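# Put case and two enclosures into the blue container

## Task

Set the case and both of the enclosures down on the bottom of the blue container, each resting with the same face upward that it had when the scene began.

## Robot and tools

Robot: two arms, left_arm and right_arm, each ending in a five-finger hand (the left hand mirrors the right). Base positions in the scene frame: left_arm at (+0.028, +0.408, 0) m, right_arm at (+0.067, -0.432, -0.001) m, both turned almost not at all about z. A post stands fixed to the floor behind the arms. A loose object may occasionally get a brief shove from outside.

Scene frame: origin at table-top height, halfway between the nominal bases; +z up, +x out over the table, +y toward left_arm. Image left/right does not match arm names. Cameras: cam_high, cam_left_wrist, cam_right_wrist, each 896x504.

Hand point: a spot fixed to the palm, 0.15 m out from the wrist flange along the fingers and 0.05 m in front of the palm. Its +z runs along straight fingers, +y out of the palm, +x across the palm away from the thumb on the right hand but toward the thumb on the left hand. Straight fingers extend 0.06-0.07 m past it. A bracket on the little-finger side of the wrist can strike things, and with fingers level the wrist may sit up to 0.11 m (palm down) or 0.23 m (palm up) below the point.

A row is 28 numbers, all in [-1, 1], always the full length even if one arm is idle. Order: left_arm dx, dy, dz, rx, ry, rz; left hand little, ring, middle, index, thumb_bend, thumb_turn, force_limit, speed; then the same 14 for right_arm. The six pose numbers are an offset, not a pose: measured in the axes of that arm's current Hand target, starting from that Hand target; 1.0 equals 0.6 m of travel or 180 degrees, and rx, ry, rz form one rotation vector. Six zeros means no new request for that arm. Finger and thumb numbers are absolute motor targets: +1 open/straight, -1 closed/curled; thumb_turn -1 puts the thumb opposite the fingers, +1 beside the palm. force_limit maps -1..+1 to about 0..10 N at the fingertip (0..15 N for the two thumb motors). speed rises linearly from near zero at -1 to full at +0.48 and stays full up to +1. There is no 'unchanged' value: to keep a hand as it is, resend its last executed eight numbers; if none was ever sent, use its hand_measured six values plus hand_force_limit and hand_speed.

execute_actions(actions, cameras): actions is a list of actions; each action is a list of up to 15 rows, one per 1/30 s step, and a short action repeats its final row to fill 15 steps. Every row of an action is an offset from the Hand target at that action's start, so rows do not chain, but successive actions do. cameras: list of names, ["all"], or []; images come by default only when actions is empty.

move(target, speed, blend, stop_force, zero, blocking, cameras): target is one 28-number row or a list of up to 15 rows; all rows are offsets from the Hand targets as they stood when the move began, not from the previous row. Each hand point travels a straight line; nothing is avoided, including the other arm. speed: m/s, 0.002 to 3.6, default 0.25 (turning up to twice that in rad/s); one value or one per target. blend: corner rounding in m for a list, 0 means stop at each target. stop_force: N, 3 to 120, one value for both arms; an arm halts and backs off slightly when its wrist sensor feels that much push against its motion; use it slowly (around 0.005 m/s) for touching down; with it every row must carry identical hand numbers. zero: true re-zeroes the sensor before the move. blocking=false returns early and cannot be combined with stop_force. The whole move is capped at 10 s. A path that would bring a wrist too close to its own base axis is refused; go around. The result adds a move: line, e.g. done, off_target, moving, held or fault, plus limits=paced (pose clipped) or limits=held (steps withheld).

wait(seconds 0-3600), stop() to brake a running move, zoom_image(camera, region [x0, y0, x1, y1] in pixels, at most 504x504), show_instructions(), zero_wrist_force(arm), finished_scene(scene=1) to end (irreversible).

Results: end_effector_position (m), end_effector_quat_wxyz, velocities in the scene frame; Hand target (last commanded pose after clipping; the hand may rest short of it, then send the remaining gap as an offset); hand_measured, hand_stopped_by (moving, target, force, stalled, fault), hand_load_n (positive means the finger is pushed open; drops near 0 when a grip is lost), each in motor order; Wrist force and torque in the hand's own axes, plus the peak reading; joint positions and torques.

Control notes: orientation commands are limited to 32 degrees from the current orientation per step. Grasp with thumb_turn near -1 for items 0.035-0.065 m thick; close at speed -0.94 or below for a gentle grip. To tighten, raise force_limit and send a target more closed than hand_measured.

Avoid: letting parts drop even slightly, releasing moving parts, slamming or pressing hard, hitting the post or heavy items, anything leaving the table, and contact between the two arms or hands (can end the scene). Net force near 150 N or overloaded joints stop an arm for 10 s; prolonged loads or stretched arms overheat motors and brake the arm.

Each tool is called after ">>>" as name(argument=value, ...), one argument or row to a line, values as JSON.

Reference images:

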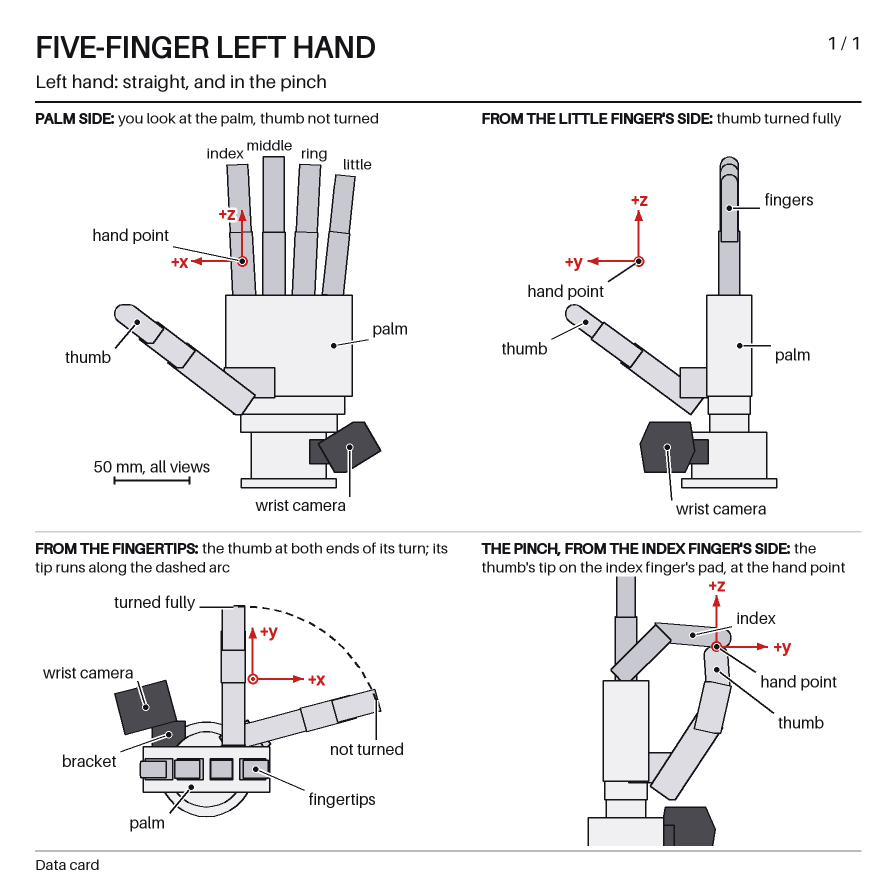

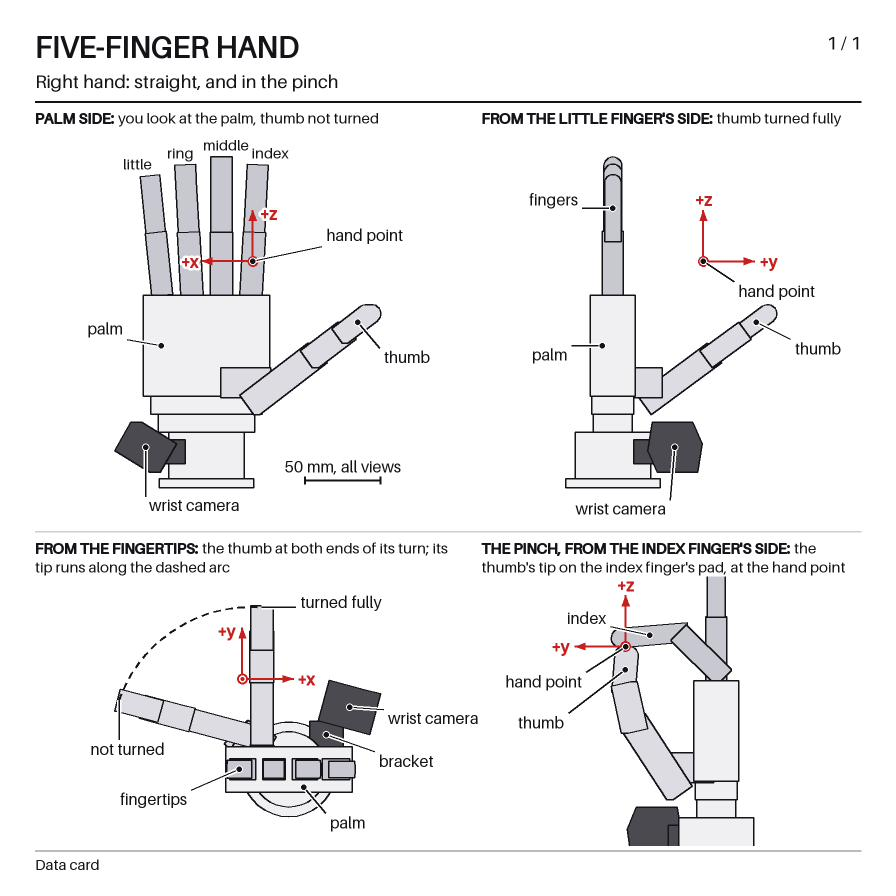

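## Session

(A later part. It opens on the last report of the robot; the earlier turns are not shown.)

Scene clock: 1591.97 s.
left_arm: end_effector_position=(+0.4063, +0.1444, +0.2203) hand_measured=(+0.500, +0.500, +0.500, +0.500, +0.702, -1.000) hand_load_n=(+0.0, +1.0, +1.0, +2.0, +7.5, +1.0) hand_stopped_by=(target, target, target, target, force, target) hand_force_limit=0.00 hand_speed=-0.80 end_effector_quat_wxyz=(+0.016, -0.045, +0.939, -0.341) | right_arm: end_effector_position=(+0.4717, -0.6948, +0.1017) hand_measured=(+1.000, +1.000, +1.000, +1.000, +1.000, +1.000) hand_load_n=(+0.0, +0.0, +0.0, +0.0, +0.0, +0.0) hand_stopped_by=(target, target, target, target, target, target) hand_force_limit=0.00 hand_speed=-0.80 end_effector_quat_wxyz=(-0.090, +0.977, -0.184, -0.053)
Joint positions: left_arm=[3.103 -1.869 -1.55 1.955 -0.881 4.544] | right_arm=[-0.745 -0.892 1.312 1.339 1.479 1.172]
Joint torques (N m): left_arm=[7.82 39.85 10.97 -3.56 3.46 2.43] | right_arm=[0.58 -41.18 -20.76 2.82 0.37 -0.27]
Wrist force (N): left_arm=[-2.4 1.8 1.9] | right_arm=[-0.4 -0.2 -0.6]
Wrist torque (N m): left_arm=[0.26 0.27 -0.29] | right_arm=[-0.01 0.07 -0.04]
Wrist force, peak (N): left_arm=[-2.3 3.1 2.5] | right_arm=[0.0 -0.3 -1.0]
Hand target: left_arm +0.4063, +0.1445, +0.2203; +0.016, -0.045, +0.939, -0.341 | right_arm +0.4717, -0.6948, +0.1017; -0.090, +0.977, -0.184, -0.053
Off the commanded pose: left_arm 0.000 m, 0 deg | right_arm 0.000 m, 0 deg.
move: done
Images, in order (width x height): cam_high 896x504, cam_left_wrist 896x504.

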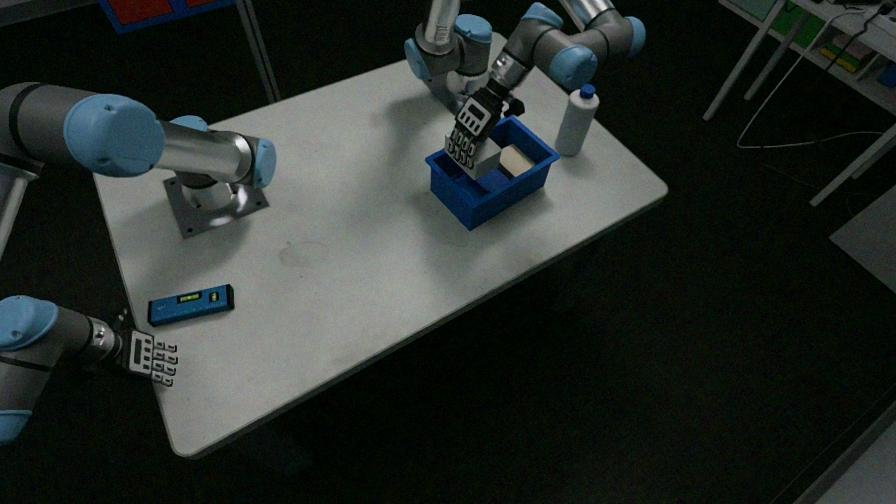

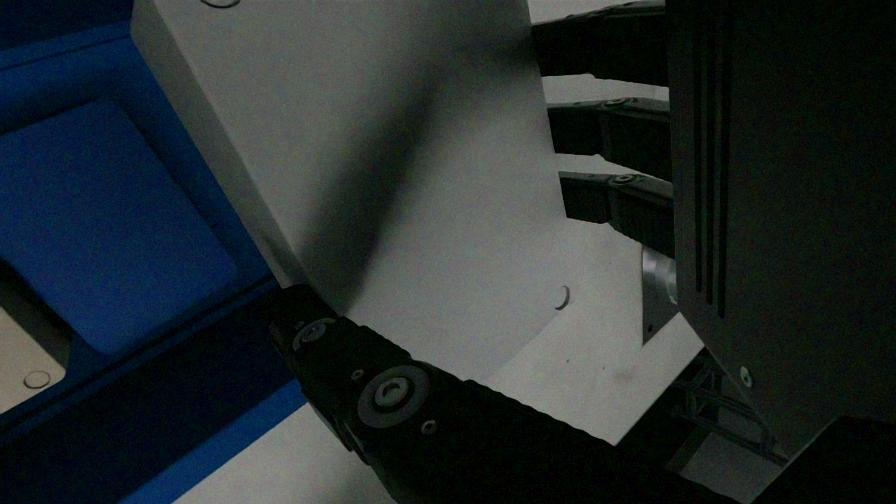

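>>> move(
  target=[0,0.0510,0.0660,0,0,0, 0.5, 0.5, 0.5, 0.5, 0.3, -1, 0.0, -0.8, 0,0,0,0,0,0,1,1,1,1,1,1,0.0,-0.8],
  speed=0.1,
  cameras=["cam_left_wrist", "cam_high"],
)

>>> zoom_image(
  camera="cam_high",
  region=[410, 90, 570, 240],
)

>>> zoom_image(
  camera="cam_left_wrist",
  region=[0, 0, 400, 400],
)

Scene clock: 1632.20 s.
left_arm: end_effector_position=(+0.4064, +0.1425, +0.1704) hand_measured=(+0.500, +0.500, +0.500, +0.500, +0.702, -1.000) hand_load_n=(+0.0, +1.0, +1.5, +2.0, +7.5, +1.0) hand_stopped_by=(target, target, target, target, force, target) hand_force_limit=0.00 hand_speed=-0.80 end_effector_quat_wxyz=(+0.016, -0.045, +0.939, -0.341) | right_arm: end_effector_position=(+0.4717, -0.6948, +0.1017) hand_measured=(+1.000, +1.000, +1.000, +1.000, +1.000, +1.000) hand_load_n=(+0.0, +0.0, +0.0, +0.0, +0.0, +0.0) hand_stopped_by=(target, target, target, target, target, target) hand_force_limit=0.00 hand_speed=-0.80 end_effector_quat_wxyz=(-0.090, +0.977, -0.184, -0.053)
Joint positions: left_arm=[3.099 -1.91 -1.629 2.078 -0.881 4.538] | right_arm=[-0.745 -0.892 1.312 1.339 1.479 1.172]
Joint torques (N m): left_arm=[-7.32 21.18 10.33 -1.07 -0.38 -2.78] | right_arm=[0.59 -40.49 -20.72 2.82 0.22 -0.25]
Wrist force (N): left_arm=[-2.4 1.8 1.6] | right_arm=[-0.3 -0.3 -0.8]
Wrist torque (N m): left_arm=[0.29 0.26 -0.10] | right_arm=[-0.03 0.06 -0.04]
Wrist force, peak (N): left_arm=[-2.4 2.4 2.5] | right_arm=[-0.3 -0.1 -1.0]
Hand target: left_arm +0.4064, +0.1425, +0.1703; +0.016, -0.045, +0.939, -0.341 | right_arm +0.4717, -0.6948, +0.1017; -0.090, +0.977, -0.184, -0.053
Off the commanded pose: left_arm 0.000 m, 0 deg | right_arm 0.000 m, 0 deg.
move: done
Images, in order (width x height): cam_high 896x504, cam_left_wrist 896x504.

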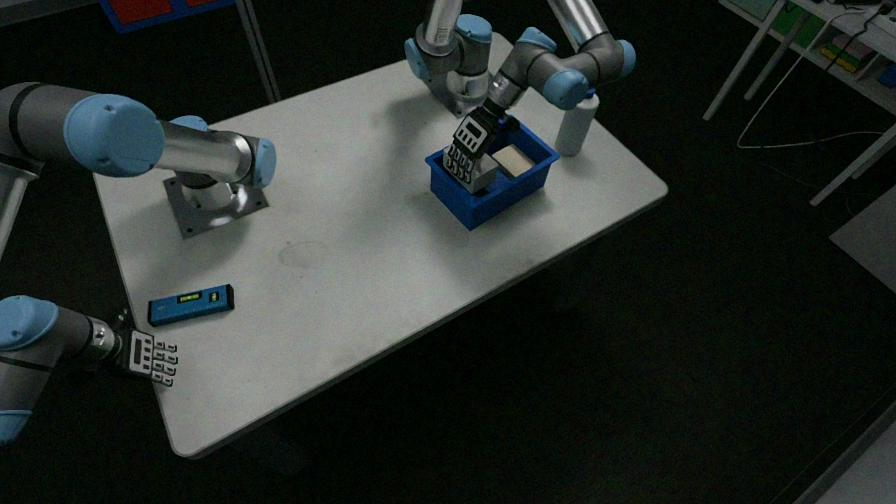

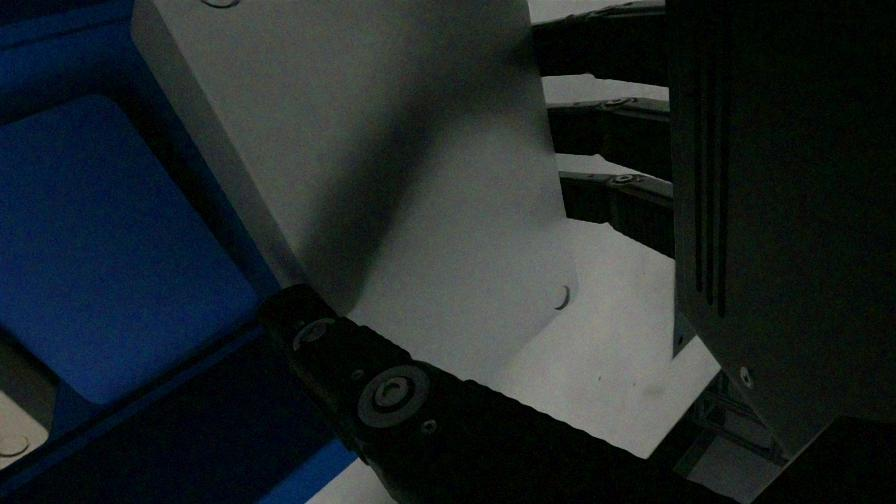

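Scaled by 3.150.

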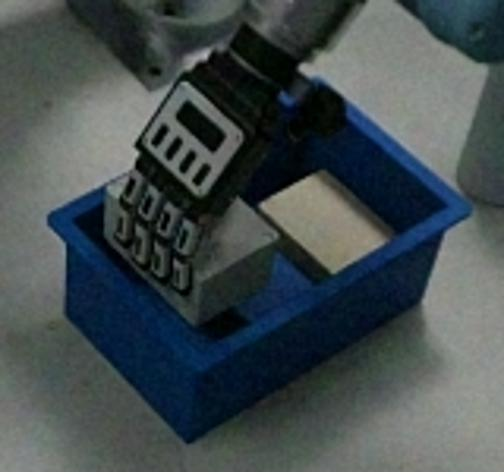

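Scaled by 1.260.

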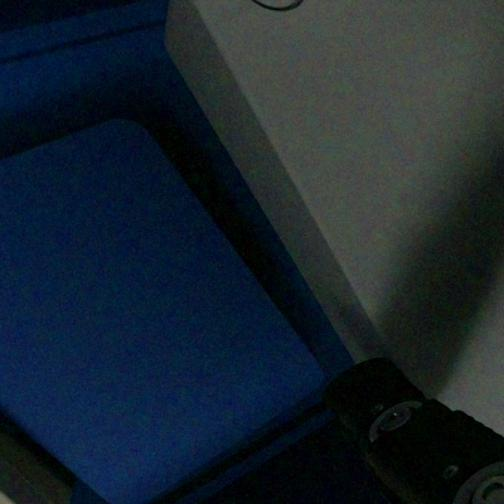

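>>> zoom_image(
  camera="cam_high",
  region=[420, 130, 500, 210],
)

Scaled by 6.300.

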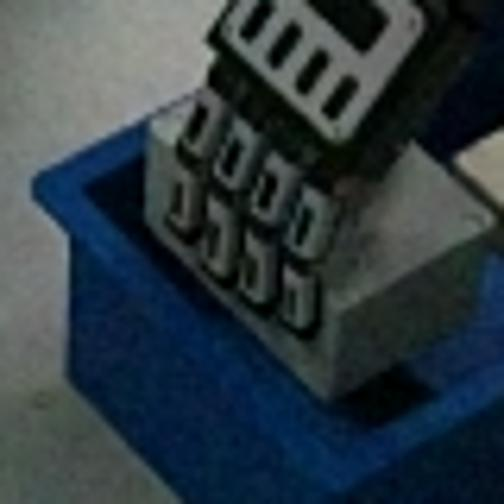

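>>> zoom_image(
  camera="cam_high",
  region=[420, 150, 500, 240],
)

>>> zoom_image(
  camera="cam_high",
  region=[480, 100, 570, 200],
)

Scaled by 5.600.

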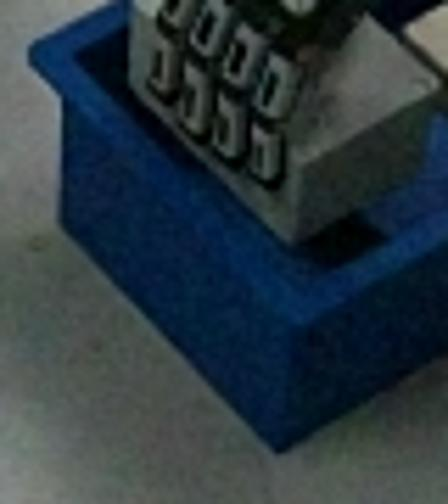

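Scaled by 5.040.

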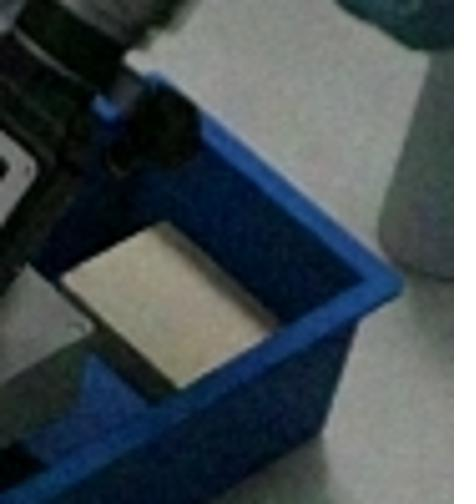

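>>> move(
  target=[0,0.0214,0.0255,0,-0.0036,-0.0043, 0.5, 0.5, 0.5, 0.5, 0.3, -1, 0.0, -0.8, 0,0,0,0,0,0,1,1,1,1,1,1,0.0,-0.8],
  speed=0.06,
  cameras=["cam_high"],
)

>>> zoom_image(
  camera="cam_high",
  region=[420, 130, 500, 210],
)

Scene clock: 1733.13 s.
left_arm: end_effector_position=(+0.4064, +0.1425, +0.1504) hand_measured=(+0.500, +0.500, +0.500, +0.500, +0.702, -1.000) hand_load_n=(+0.0, +1.0, +1.0, +2.0, +7.5, +1.0) hand_stopped_by=(target, target, target, target, force, target) hand_force_limit=0.00 hand_speed=-0.80 end_effector_quat_wxyz=(+0.019, -0.053, +0.938, -0.341) | right_arm: end_effector_position=(+0.4717, -0.6948, +0.1017) hand_measured=(+1.000, +1.000, +1.000, +1.000, +1.000, +1.000) hand_load_n=(+0.0, +0.0, +0.0, +0.0, +0.0, +0.0) hand_stopped_by=(target, target, target, target, target, target) hand_force_limit=0.00 hand_speed=-0.80 end_effector_quat_wxyz=(-0.090, +0.977, -0.184, -0.053)
Joint positions: left_arm=[3.099 -1.922 -1.663 2.139 -0.883 4.517] | right_arm=[-0.745 -0.892 1.312 1.339 1.479 1.172]
Joint torques (N m): left_arm=[6.82 22.08 10.49 -1.21 -0.58 -2.84] | right_arm=[0.31 -40.43 -21.24 2.73 0.3 -0.21]
Wrist force (N): left_arm=[-2.3 1.8 1.8] | right_arm=[-0.4 -0.1 -0.7]
Wrist torque (N m): left_arm=[0.28 0.24 -0.10] | right_arm=[0.01 0.08 -0.04]
Wrist force, peak (N): left_arm=[-2.6 1.9 2.2] | right_arm=[-0.3 -0.5 -0.8]
Hand target: left_arm +0.4064, +0.1425, +0.1504; +0.019, -0.053, +0.938, -0.341 | right_arm +0.4717, -0.6948, +0.1017; -0.090, +0.977, -0.184, -0.053
Off the commanded pose: left_arm 0.000 m, 0 deg | right_arm 0.000 m, 0 deg.
move: done

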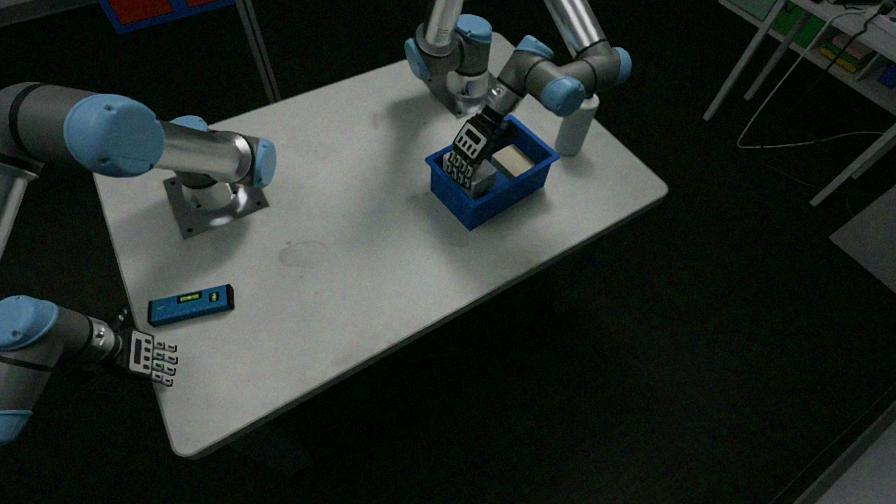

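Scaled by 6.300.

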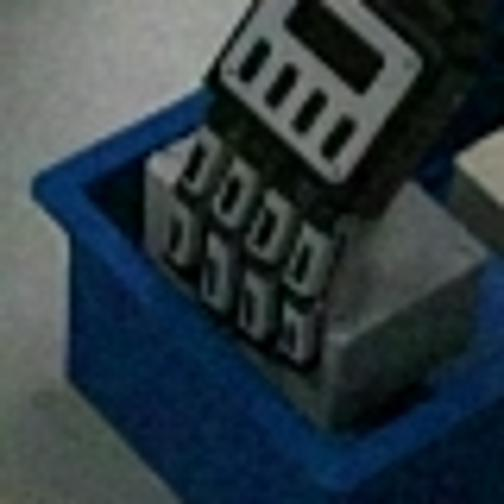

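>>> move(
  target=[0,0.0379,0.0452,0,0,0, 0.5, 0.5, 0.5, 0.5, 0.3, -1, 0.0, -0.8, 0,0,0,0,0,0,1,1,1,1,1,1,0.0,-0.8],
  speed=0.03,
  stop_force=5,
  cameras=["cam_high", "cam_left_wrist"],
)

>>> zoom_image(
  camera="cam_high",
  region=[420, 130, 500, 210],
)

>>> zoom_image(
  camera="cam_left_wrist",
  region=[0, 0, 400, 400],
)

Scene clock: 1747.50 s.
left_arm: end_effector_position=(+0.4064, +0.1426, +0.1150) hand_measured=(+0.500, +0.500, +0.500, +0.500, +0.702, -1.000) hand_load_n=(+0.0, +0.5, +0.5, +1.0, +8.0, +0.5) hand_stopped_by=(target, target, target, target, force, target) hand_force_limit=0.00 hand_speed=-0.80 end_effector_quat_wxyz=(+0.019, -0.053, +0.938, -0.341) | right_arm: end_effector_position=(+0.4717, -0.6948, +0.1017) hand_measured=(+1.000, +1.000, +1.000, +1.000, +1.000, +1.000) hand_load_n=(+0.0, +0.0, +0.0, +0.0, -0.5, +0.0) hand_stopped_by=(target, target, target, target, target, target) hand_force_limit=0.00 hand_speed=-0.80 end_effector_quat_wxyz=(-0.090, +0.977, -0.184, -0.053)
Joint positions: left_arm=[3.099 -1.962 -1.709 2.224 -0.883 4.517] | right_arm=[-0.745 -0.892 1.312 1.339 1.479 1.172]
Joint torques (N m): left_arm=[-0.65 22.43 8.8 -0.83 3.87 -2.47] | right_arm=[0.7 -40.65 -20.66 2.78 0.28 -0.1]
Wrist force (N): left_arm=[-2.4 3.6 -1.1] | right_arm=[-0.2 -0.3 -0.7]
Wrist torque (N m): left_arm=[0.40 0.22 -0.12] | right_arm=[-0.02 0.05 -0.04]
Wrist force, peak (N): left_arm=[-2.3 4.9 0.0] | right_arm=[-0.1 -0.2 -1.0]
Hand target: left_arm +0.4064, +0.1426, +0.1150; +0.019, -0.053, +0.938, -0.341 | right_arm +0.4717, -0.6948, +0.1017; -0.090, +0.977, -0.184, -0.053
Off the commanded pose: left_arm 0.000 m, 0 deg | right_arm 0.000 m, 0 deg.
move: done

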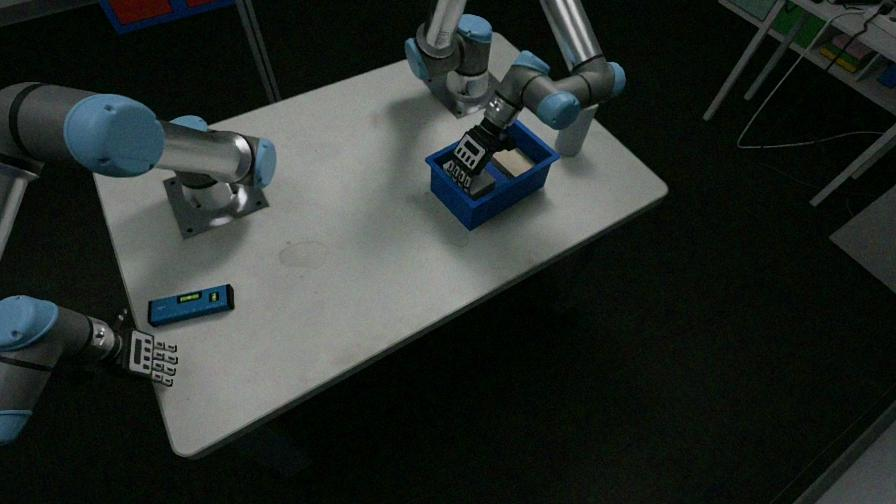

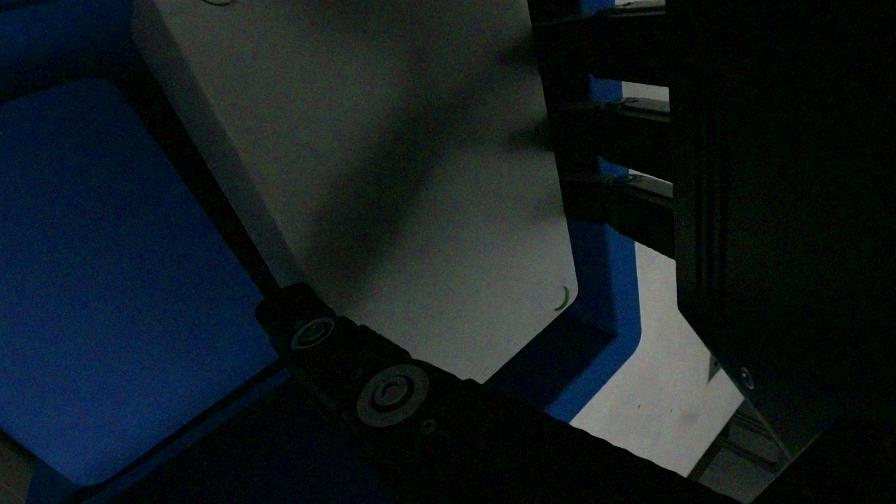

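Scaled by 6.300.

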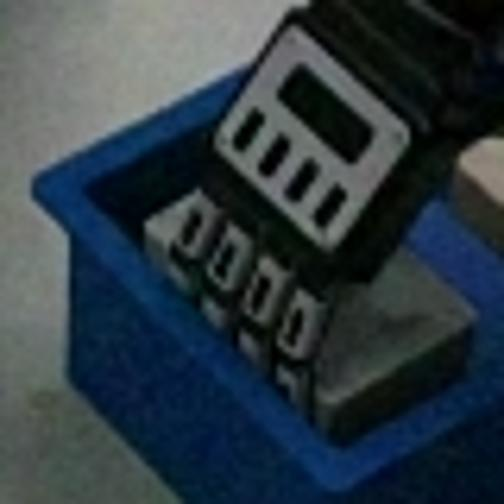

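Scaled by 1.260.

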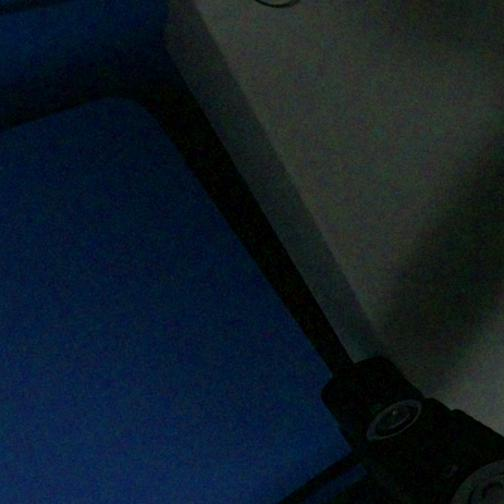

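>>> move(
  target=[0,0.0035,-0.0029,0,0,0, 0.5, 0.5, 0.5, 0.5, 0.3, -1, 0.0, -0.8, 0,0,0,0,0,0,1,1,1,1,1,1,0.0,-0.8],
  speed=0.02,
)

Scene clock: 1770.03 s.
left_arm: end_effector_position=(+0.4061, +0.1452, +0.1149) hand_measured=(+0.500, +0.500, +0.500, +0.500, +0.702, -1.000) hand_load_n=(+0.0, +1.0, +1.0, +2.0, +7.5, +1.0) hand_stopped_by=(target, target, target, target, force, target) hand_force_limit=0.00 hand_speed=-0.80 end_effector_quat_wxyz=(+0.019, -0.053, +0.938, -0.341) | right_arm: end_effector_position=(+0.4717, -0.6948, +0.1017) hand_measured=(+1.000, +1.000, +1.000, +1.000, +1.000, +1.000) hand_load_n=(+0.0, +0.0, +0.0, +0.0, +0.0, +0.0) hand_stopped_by=(target, target, target, target, target, target) hand_force_limit=0.00 hand_speed=-0.80 end_effector_quat_wxyz=(-0.090, +0.977, -0.184, -0.053)
Joint positions: left_arm=[3.106 -1.96 -1.713 2.221 -0.882 4.525] | right_arm=[-0.745 -0.892 1.312 1.339 1.479 1.172]
Joint torques (N m): left_arm=[5.54 41.27 8.31 -3.49 3.53 2.32] | right_arm=[0.85 -40.87 -21.47 2.8 0.15 -0.11]
Wrist force (N): left_arm=[-2.3 1.6 1.8] | right_arm=[-0.1 0.0 -0.5]
Wrist torque (N m): left_arm=[0.22 0.23 -0.28] | right_arm=[0.02 0.04 -0.02]
Wrist force, peak (N): left_arm=[-2.3 4.9 0.0] | right_arm=[-0.2 -0.1 -1.2]
Hand target: left_arm +0.4061, +0.1453, +0.1149; +0.019, -0.053, +0.938, -0.341 | right_arm +0.4717, -0.6948, +0.1017; -0.090, +0.977, -0.184, -0.053
Off the commanded pose: left_arm 0.000 m, 0 deg | right_arm 0.000 m, 0 deg.
move: done

>>> move(
  target=[0,0.0268,0.0319,0,0,0, 0.5, 0.5, 0.5, 0.5, 0.3, -1, 0.0, -0.8, 0,0,0,0,0,0,1,1,1,1,1,1,0.0,-0.8],
  speed=0.025,
  stop_force=4,
  cameras=["cam_high", "cam_left_wrist"],
)

>>> zoom_image(
  camera="cam_high",
  region=[420, 130, 500, 210],
)

>>> zoom_image(
  camera="cam_left_wrist",
  region=[0, 0, 400, 400],
)

Scene clock: 1778.77 s.
left_arm: end_effector_position=(+0.4060, +0.1453, +0.0900) hand_measured=(+0.500, +0.500, +0.500, +0.500, +0.702, -1.000) hand_load_n=(+0.0, +1.0, +1.0, +2.0, +7.5, +1.0) hand_stopped_by=(target, target, target, target, force, target) hand_force_limit=0.00 hand_speed=-0.80 end_effector_quat_wxyz=(+0.019, -0.053, +0.938, -0.341) | right_arm: end_effector_position=(+0.4717, -0.6948, +0.1017) hand_measured=(+1.000, +1.000, +1.000, +1.000, +1.000, +1.000) hand_load_n=(+0.0, +0.0, +0.0, +0.0, +0.0, +0.0) hand_stopped_by=(target, target, target, target, target, target) hand_force_limit=0.00 hand_speed=-0.80 end_effector_quat_wxyz=(-0.090, +0.977, -0.184, -0.053)
Joint positions: left_arm=[3.106 -1.991 -1.741 2.28 -0.882 4.526] | right_arm=[-0.745 -0.892 1.312 1.339 1.479 1.172]
Joint torques (N m): left_arm=[2.86 23.12 8.3 -0.93 3.47 -1.6] | right_arm=[0.89 -40.55 -21.21 2.87 0.25 -0.16]
Wrist force (N): left_arm=[-2.6 1.5 2.0] | right_arm=[0.0 -0.1 -0.7]
Wrist torque (N m): left_arm=[0.21 0.28 -0.31] | right_arm=[0.01 0.02 -0.02]
Wrist force, peak (N): left_arm=[-2.7 1.8 2.1] | right_arm=[-0.2 -0.4 -1.2]
Hand target: left_arm +0.4060, +0.1453, +0.0900; +0.019, -0.053, +0.938, -0.341 | right_arm +0.4717, -0.6948, +0.1017; -0.090, +0.977, -0.184, -0.053
Off the commanded pose: left_arm 0.000 m, 0 deg | right_arm 0.000 m, 0 deg.
move: done

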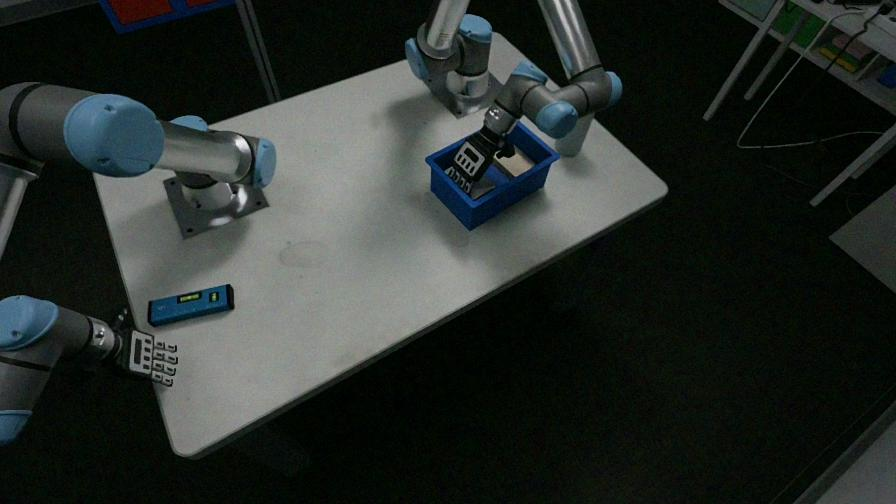

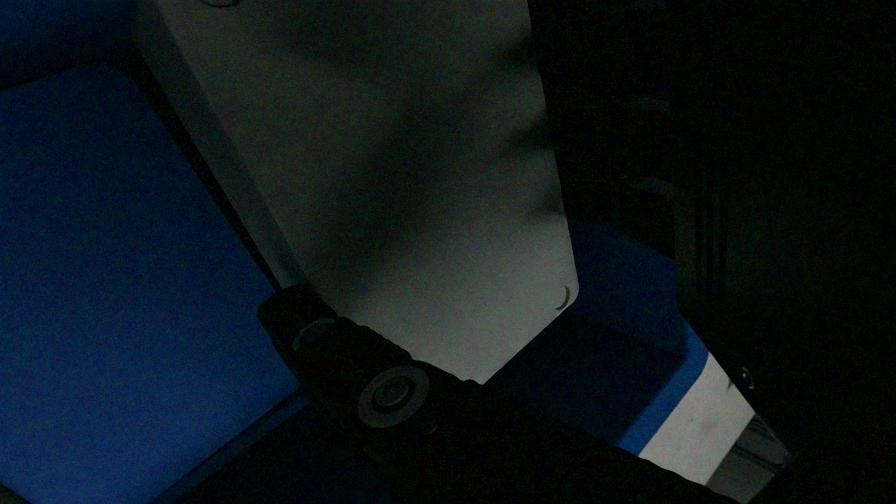

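Scaled by 6.300.

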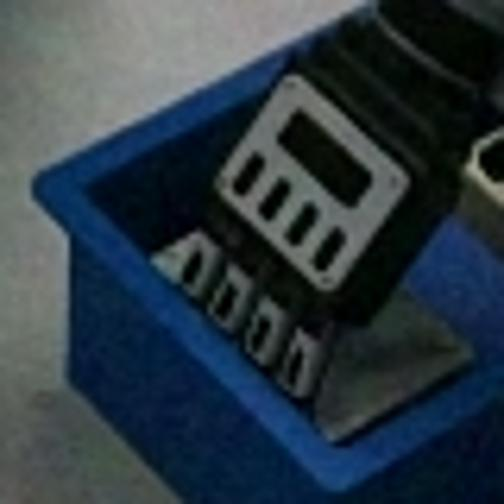

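Scaled by 1.260.

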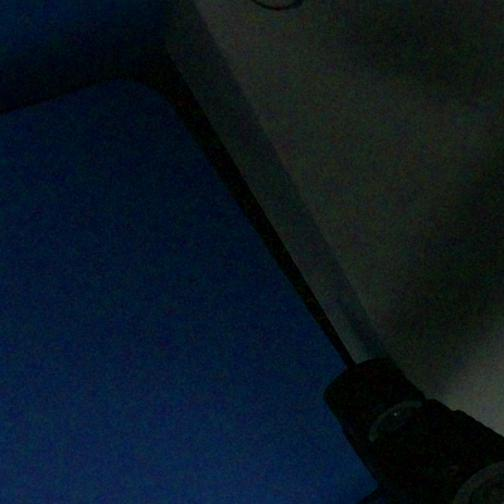

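>>> move(
  target=[0,0.0321,0.0383,0,0,0, 0.5, 0.5, 0.5, 0.5, 0.3, -1, 0.0, -0.8, 0,0,0,0,0,0,1,1,1,1,1,1,0.0,-0.8],
  speed=0.02,
  stop_force=3.5,
  cameras=["cam_high", "cam_left_wrist"],
)

>>> zoom_image(
  camera="cam_left_wrist",
  region=[0, 0, 400, 400],
)

Scene clock: 1788.37 s.
left_arm: end_effector_position=(+0.4060, +0.1453, +0.0815) hand_measured=(+0.500, +0.500, +0.500, +0.500, +0.702, -1.000) hand_load_n=(+0.0, +1.0, +1.0, +2.0, +7.5, +1.0) hand_stopped_by=(target, target, target, target, force, target) hand_force_limit=0.00 hand_speed=-0.80 end_effector_quat_wxyz=(+0.019, -0.053, +0.938, -0.341) | right_arm: end_effector_position=(+0.4717, -0.6948, +0.1017) hand_measured=(+1.000, +1.000, +1.000, +1.000, +1.000, +1.000) hand_load_n=(+0.0, +0.0, +0.0, +0.0, +0.0, +0.0) hand_stopped_by=(target, target, target, target, target, target) hand_force_limit=0.00 hand_speed=-0.80 end_effector_quat_wxyz=(-0.090, +0.977, -0.184, -0.053)
Joint positions: left_arm=[3.106 -2.003 -1.749 2.3 -0.882 4.525] | right_arm=[-0.745 -0.892 1.312 1.339 1.479 1.172]
Joint torques (N m): left_arm=[-3.29 42.27 25.76 -3.59 -0.59 0.27] | right_arm=[0.81 -40.67 -21.23 2.78 0.3 -0.01]
Wrist force (N): left_arm=[-2.7 2.1 2.1] | right_arm=[-0.2 -0.4 -0.3]
Wrist torque (N m): left_arm=[0.31 0.29 -0.33] | right_arm=[-0.07 0.04 -0.04]
Wrist force, peak (N): left_arm=[-2.7 -4.9 -0.8] | right_arm=[-0.2 -0.1 -1.0]
Hand target: left_arm +0.4060, +0.1453, +0.0815; +0.019, -0.053, +0.938, -0.341 (not the last commanded pose) | right_arm +0.4717, -0.6948, +0.1017; -0.090, +0.977, -0.184, -0.053
Off the commanded pose: left_arm 0.021 m, 0 deg | right_arm 0.000 m, 0 deg.
move: contact (left_arm)

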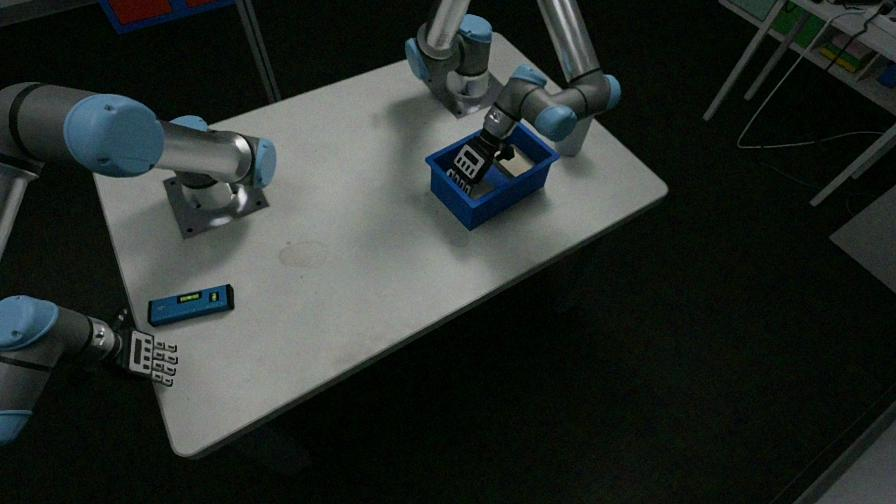

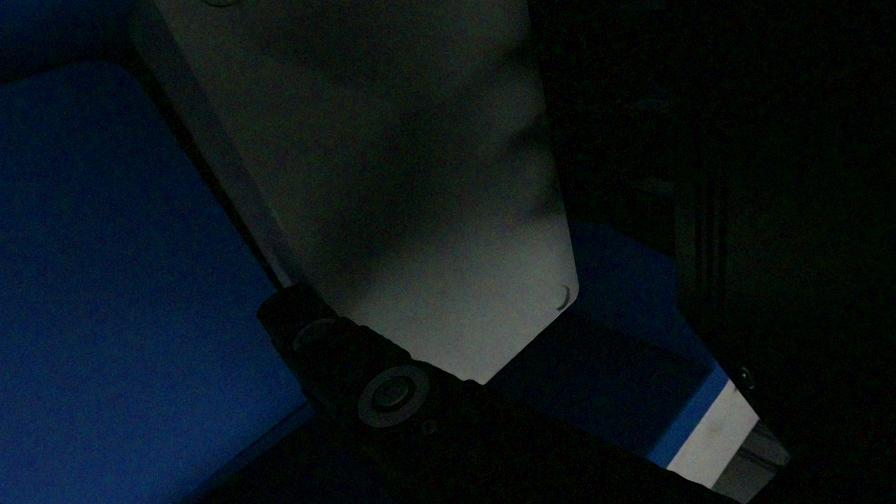

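Scaled by 1.260.

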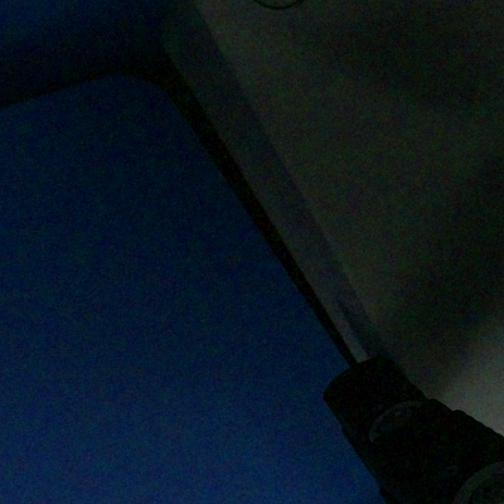

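>>> move(
  target=[0,-0.0030,0.0003,0,0,0, 0.5, 0.5, 0.5, 0.5, 0.3, -1, 0.0, -0.8, 0,0,0,0,0,0,1,1,1,1,1,1,0.0,-0.8],
  speed=0.02,
)

>>> move(
  target=[0,0.0257,0.0306,0,0,0, 0.5, 0.5, 0.5, 0.5, 0.3, -1, 0.0, -0.8, 0,0,0,0,0,0,1,1,1,1,1,1,0.0,-0.8],
  speed=0.015,
  stop_force=3.5,
  cameras=["cam_left_wrist"],
)

Scene clock: 1812.23 s.
left_arm: end_effector_position=(+0.4062, +0.1439, +0.0825) hand_measured=(+0.500, +0.500, +0.500, +0.500, +0.702, -1.000) hand_load_n=(+0.0, +1.0, +1.0, +2.0, +7.5, +1.0) hand_stopped_by=(target, target, target, target, force, target) hand_force_limit=0.00 hand_speed=-0.80 end_effector_quat_wxyz=(+0.019, -0.053, +0.938, -0.341) | right_arm: end_effector_position=(+0.4717, -0.6948, +0.1017) hand_measured=(+1.000, +1.000, +1.000, +1.000, +1.000, +1.000) hand_load_n=(+0.0, +0.0, +0.0, +0.5, +0.0, +0.0) hand_stopped_by=(target, target, target, target, target, target) hand_force_limit=0.00 hand_speed=-0.80 end_effector_quat_wxyz=(-0.090, +0.977, -0.184, -0.053)
Joint positions: left_arm=[3.103 -2.002 -1.746 2.3 -0.883 4.521] | right_arm=[-0.745 -0.892 1.312 1.339 1.479 1.172]
Joint torques (N m): left_arm=[-7.16 41.77 25.86 -3.53 -0.69 -2.64] | right_arm=[0.3 -40.47 -21.29 2.79 0.46 -0.2]
Wrist force (N): left_arm=[-2.3 2.0 2.0] | right_arm=[-0.2 -0.3 -0.8]
Wrist torque (N m): left_arm=[0.29 0.24 -0.11] | right_arm=[-0.01 0.06 -0.04]
Wrist force, peak (N): left_arm=[-2.8 2.3 2.1] | right_arm=[-0.3 -0.2 -1.1]
Hand target: left_arm +0.4062, +0.1438, +0.0825; +0.019, -0.053, +0.938, -0.341 | right_arm +0.4717, -0.6948, +0.1017; -0.090, +0.977, -0.184, -0.053
Off the commanded pose: left_arm 0.000 m, 0 deg | right_arm 0.000 m, 0 deg.
move: done

Scene clock: 1813.53 s.
left_arm: end_effector_position=(+0.4063, +0.1438, +0.0808) hand_measured=(+0.500, +0.500, +0.500, +0.500, +0.702, -1.000) hand_load_n=(+0.5, +1.0, +1.5, +2.0, +7.5, +1.0) hand_stopped_by=(target, target, target, target, force, target) hand_force_limit=0.00 hand_speed=-0.80 end_effector_quat_wxyz=(+0.019, -0.053, +0.938, -0.341) | right_arm: end_effector_position=(+0.4717, -0.6948, +0.1017) hand_measured=(+1.000, +1.000, +1.000, +1.000, +1.000, +1.000) hand_load_n=(+0.0, +0.0, +0.0, +0.0, +0.0, +0.0) hand_stopped_by=(target, target, target, target, target, target) hand_force_limit=0.00 hand_speed=-0.80 end_effector_quat_wxyz=(-0.090, +0.977, -0.184, -0.053)
Joint positions: left_arm=[3.102 -2.005 -1.748 2.304 -0.883 4.521] | right_arm=[-0.745 -0.892 1.312 1.339 1.479 1.172]
Joint torques (N m): left_arm=[-5.28 42.38 25.6 -3.56 -0.64 -2.47] | right_arm=[0.77 -40.18 -21.6 2.8 0.25 -0.19]
Wrist force (N): left_arm=[-2.6 2.3 3.1] | right_arm=[-0.1 -0.4 -0.8]
Wrist torque (N m): left_arm=[0.33 0.30 -0.11] | right_arm=[-0.03 0.05 -0.04]
Wrist force, peak (N): left_arm=[-3.5 -3.8 -1.7] | right_arm=[-0.1 -0.4 -1.2]
Hand target: left_arm +0.4063, +0.1438, +0.0808; +0.019, -0.053, +0.938, -0.341 (not the last commanded pose) | right_arm +0.4717, -0.6948, +0.1017; -0.090, +0.977, -0.184, -0.053
Off the commanded pose: left_arm 0.022 m, 0 deg | right_arm 0.000 m, 0 deg.
move: contact (left_arm)

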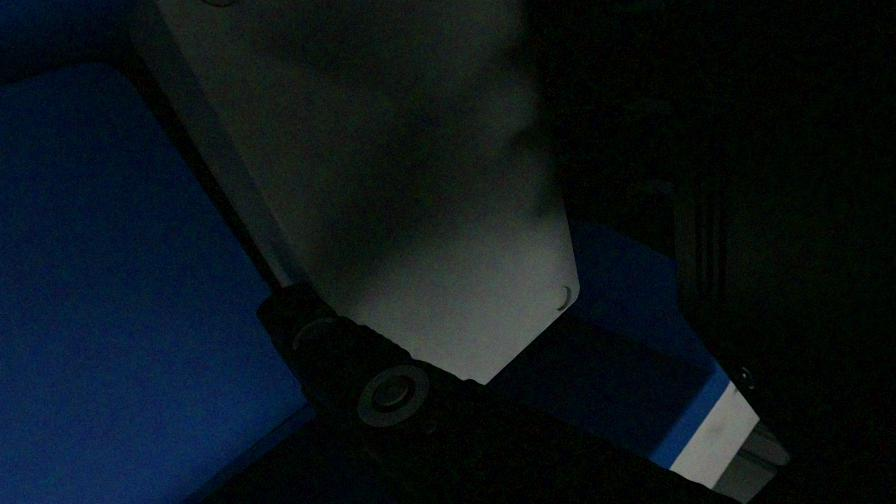

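>>> zoom_image(
  camera="cam_left_wrist",
  region=[120, 40, 300, 180],
)

>>> zoom_image(
  camera="cam_left_wrist",
  region=[180, 160, 340, 310],
)

Scaled by 2.800.

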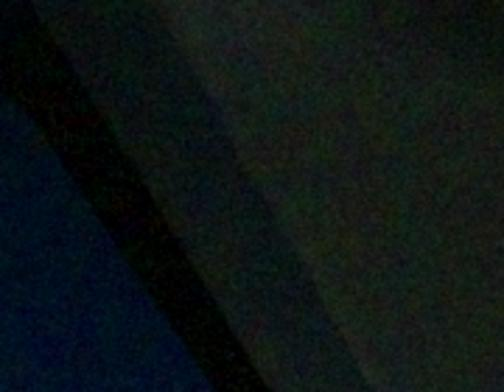

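Scaled by 3.150.

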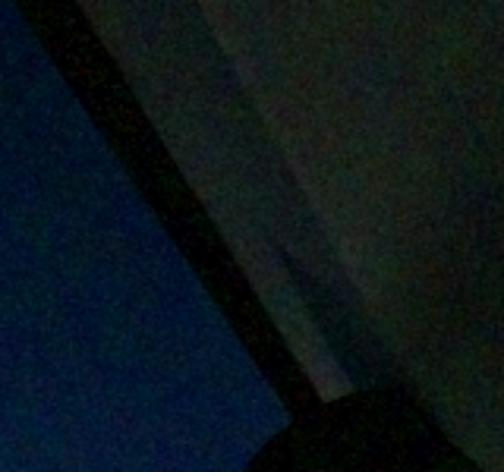

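>>> move(
  target=[0,0.0102,-0.0086,0,0,0, 0.5, 0.5, 0.5, 0.5, 0.3, -1, 0.0, -0.8, 0,0,0,0,0,0,1,1,1,1,1,1,0.0,-0.8],
  speed=0.012,
  stop_force=4,
  cameras=["cam_left_wrist", "cam_high"],
)

>>> zoom_image(
  camera="cam_left_wrist",
  region=[0, 0, 400, 400],
)

Scene clock: 1919.10 s.
left_arm: end_effector_position=(+0.4059, +0.1470, +0.0808) hand_measured=(+0.500, +0.500, +0.500, +0.500, +0.702, -1.000) hand_load_n=(+0.0, +1.0, +1.5, +2.5, +7.0, +1.5) hand_stopped_by=(target, target, target, target, force, target) hand_force_limit=0.00 hand_speed=-0.80 end_effector_quat_wxyz=(+0.019, -0.053, +0.938, -0.341) | right_arm: end_effector_position=(+0.4717, -0.6948, +0.1017) hand_measured=(+1.000, +1.000, +1.000, +1.000, +1.000, +1.000) hand_load_n=(+0.0, +0.0, +0.0, +0.0, -0.5, +0.0) hand_stopped_by=(target, target, target, target, target, target) hand_force_limit=0.00 hand_speed=-0.80 end_effector_quat_wxyz=(-0.090, +0.977, -0.184, -0.053)
Joint positions: left_arm=[3.11 -2.003 -1.753 2.3 -0.882 4.531] | right_arm=[-0.745 -0.892 1.312 1.339 1.479 1.172]
Joint torques (N m): left_arm=[-6.63 22.41 25.66 -0.5 -1.14 -2.68] | right_arm=[0.68 -40.17 -21.9 2.73 0.3 -0.26]
Wrist force (N): left_arm=[-1.6 -1.4 -0.1] | right_arm=[-0.2 -0.2 -0.7]
Wrist torque (N m): left_arm=[0.19 0.16 -0.07] | right_arm=[-0.01 0.05 -0.04]
Wrist force, peak (N): left_arm=[-2.9 -4.8 1.0] | right_arm=[-0.3 -0.1 -1.0]
Hand target: left_arm +0.4059, +0.1470, +0.0808; +0.019, -0.053, +0.938, -0.341 (not the last commanded pose) | right_arm +0.4717, -0.6948, +0.1017; -0.090, +0.977, -0.184, -0.053
Off the commanded pose: left_arm 0.005 m, 0 deg | right_arm 0.000 m, 0 deg.
move: contact (left_arm)
Images, in order (width x height): cam_high 896x504, cam_left_wrist 896x504.

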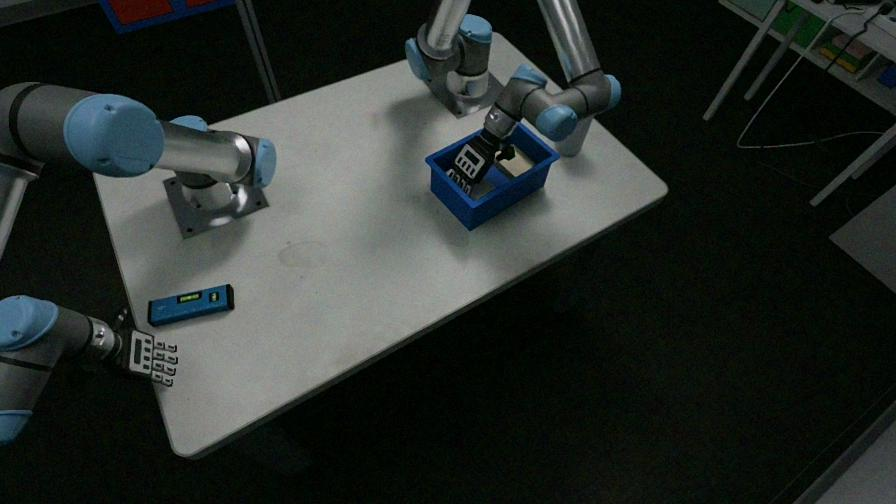

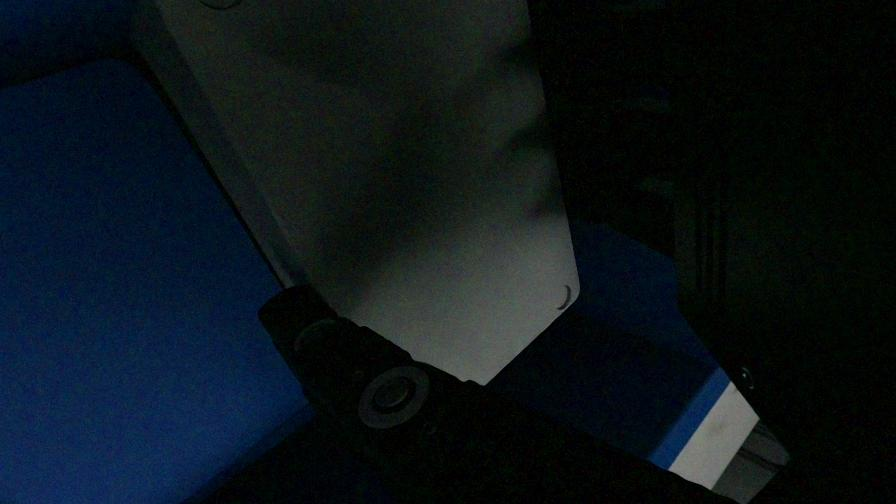

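Scaled by 1.260.

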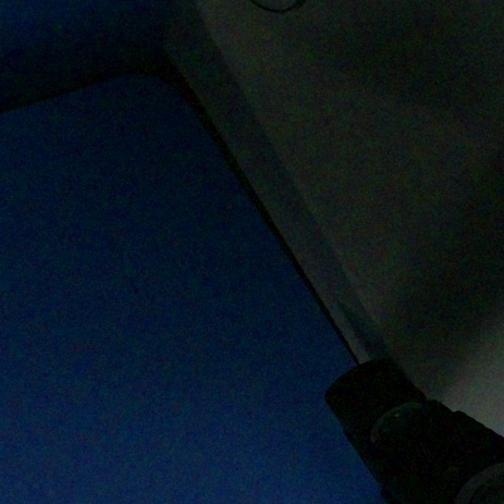

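>>> move(
  target=[
    [0,-0.0032,-0.0038,0,0,0, 0.5, 0.5, 0.5, 0.5, 0.3, -1, 0.0, -0.8, 0,0,0,0,0,0,1,1,1,1,1,1,0.0,-0.8],
    [0,-0.0090,0.0011,0,0,0, 0.5, 0.5, 0.5, 0.5, 0.3, -1, 0.0, -0.8, 0,0,0,0,0,0,1,1,1,1,1,1,0.0,-0.8],
  ],
  speed=0.02,
)

>>> move(
  target=[0,0.0257,0.0306,0,0,0, 0.5, 0.5, 0.5, 0.5, 0.3, -1, 0.0, -0.8, 0,0,0,0,0,0,1,1,1,1,1,1,0.0,-0.8],
  speed=0.012,
  stop_force=4,
  cameras=["cam_left_wrist"],
)

Scene clock: 1944.80 s.
left_arm: end_effector_position=(+0.4064, +0.1426, +0.0838) hand_measured=(+0.500, +0.500, +0.500, +0.500, +0.702, -1.000) hand_load_n=(+0.0, +0.5, +0.5, +1.0, +8.0, +0.5) hand_stopped_by=(target, target, target, target, force, target) hand_force_limit=0.00 hand_speed=-0.80 end_effector_quat_wxyz=(+0.019, -0.053, +0.938, -0.341) | right_arm: end_effector_position=(+0.4717, -0.6948, +0.1017) hand_measured=(+1.000, +1.000, +1.000, +1.000, +1.000, +1.000) hand_load_n=(+0.0, +0.0, +0.0, +0.0, +0.0, +0.0) hand_stopped_by=(target, target, target, target, target, target) hand_force_limit=0.00 hand_speed=-0.80 end_effector_quat_wxyz=(-0.090, +0.977, -0.184, -0.053)
Joint positions: left_arm=[3.099 -2.001 -1.743 2.298 -0.883 4.517] | right_arm=[-0.745 -0.892 1.312 1.339 1.479 1.172]
Joint torques (N m): left_arm=[-7.92 23.55 26.22 -0.96 -0.1 -2.84] | right_arm=[1.16 -40.33 -20.76 2.82 0.29 -0.28]
Wrist force (N): left_arm=[-2.3 3.4 -1.0] | right_arm=[-0.2 -0.3 -0.6]
Wrist torque (N m): left_arm=[0.39 0.23 -0.12] | right_arm=[-0.04 0.05 -0.03]
Wrist force, peak (N): left_arm=[-2.2 4.2 0.3] | right_arm=[0.0 -0.3 -1.1]
Hand target: left_arm +0.4064, +0.1425, +0.0838; +0.019, -0.053, +0.938, -0.341 | right_arm +0.4717, -0.6948, +0.1017; -0.090, +0.977, -0.184, -0.053
Off the commanded pose: left_arm 0.000 m, 0 deg | right_arm 0.000 m, 0 deg.
move: done

Scene clock: 1946.30 s.
left_arm: end_effector_position=(+0.4064, +0.1425, +0.0801) hand_measured=(+0.500, +0.500, +0.500, +0.500, +0.702, -1.000) hand_load_n=(+0.5, +1.0, +0.5, +0.5, +8.0, +0.0) hand_stopped_by=(target, target, target, target, force, target) hand_force_limit=0.00 hand_speed=-0.80 end_effector_quat_wxyz=(+0.019, -0.053, +0.938, -0.341) | right_arm: end_effector_position=(+0.4717, -0.6948, +0.1017) hand_measured=(+1.000, +1.000, +1.000, +1.000, +1.000, +1.000) hand_load_n=(+0.0, +0.0, +0.0, +0.0, +0.0, +0.0) hand_stopped_by=(target, target, target, target, target, target) hand_force_limit=0.00 hand_speed=-0.80 end_effector_quat_wxyz=(-0.090, +0.977, -0.184, -0.053)
Joint positions: left_arm=[3.099 -2.006 -1.746 2.307 -0.883 4.516] | right_arm=[-0.745 -0.892 1.312 1.339 1.479 1.172]
Joint torques (N m): left_arm=[-7.21 42.04 25.54 -3.34 -0.12 -2.65] | right_arm=[1.18 -40.4 -21.28 2.73 0.32 -0.39]
Wrist force (N): left_arm=[-2.5 3.6 -0.9] | right_arm=[-0.2 -0.3 -0.7]
Wrist torque (N m): left_arm=[0.28 0.24 -0.09] | right_arm=[-0.04 0.04 -0.03]
Wrist force, peak (N): left_arm=[-3.0 4.7 -0.1] | right_arm=[-0.2 0.0 -1.1]
Hand target: left_arm +0.4064, +0.1425, +0.0801; +0.019, -0.053, +0.938, -0.341 (not the last commanded pose) | right_arm +0.4717, -0.6948, +0.1017; -0.090, +0.977, -0.184, -0.053
Off the commanded pose: left_arm 0.020 m, 0 deg | right_arm 0.000 m, 0 deg.
move: contact (left_arm)

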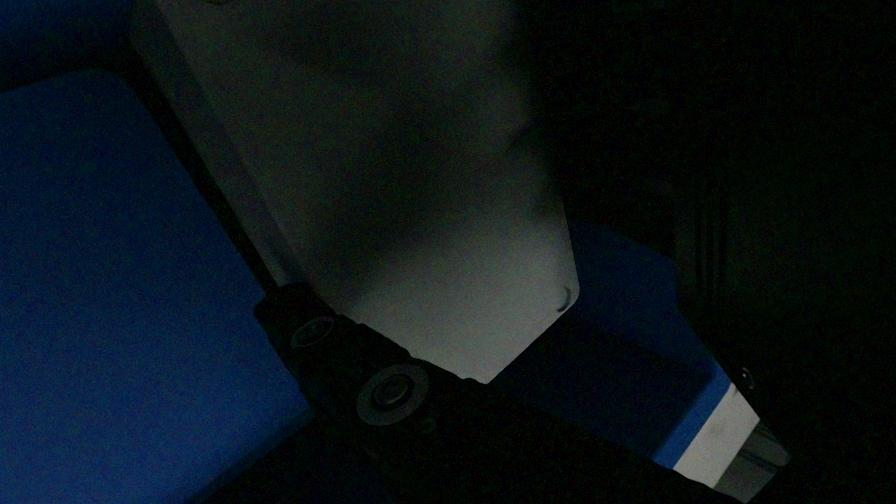

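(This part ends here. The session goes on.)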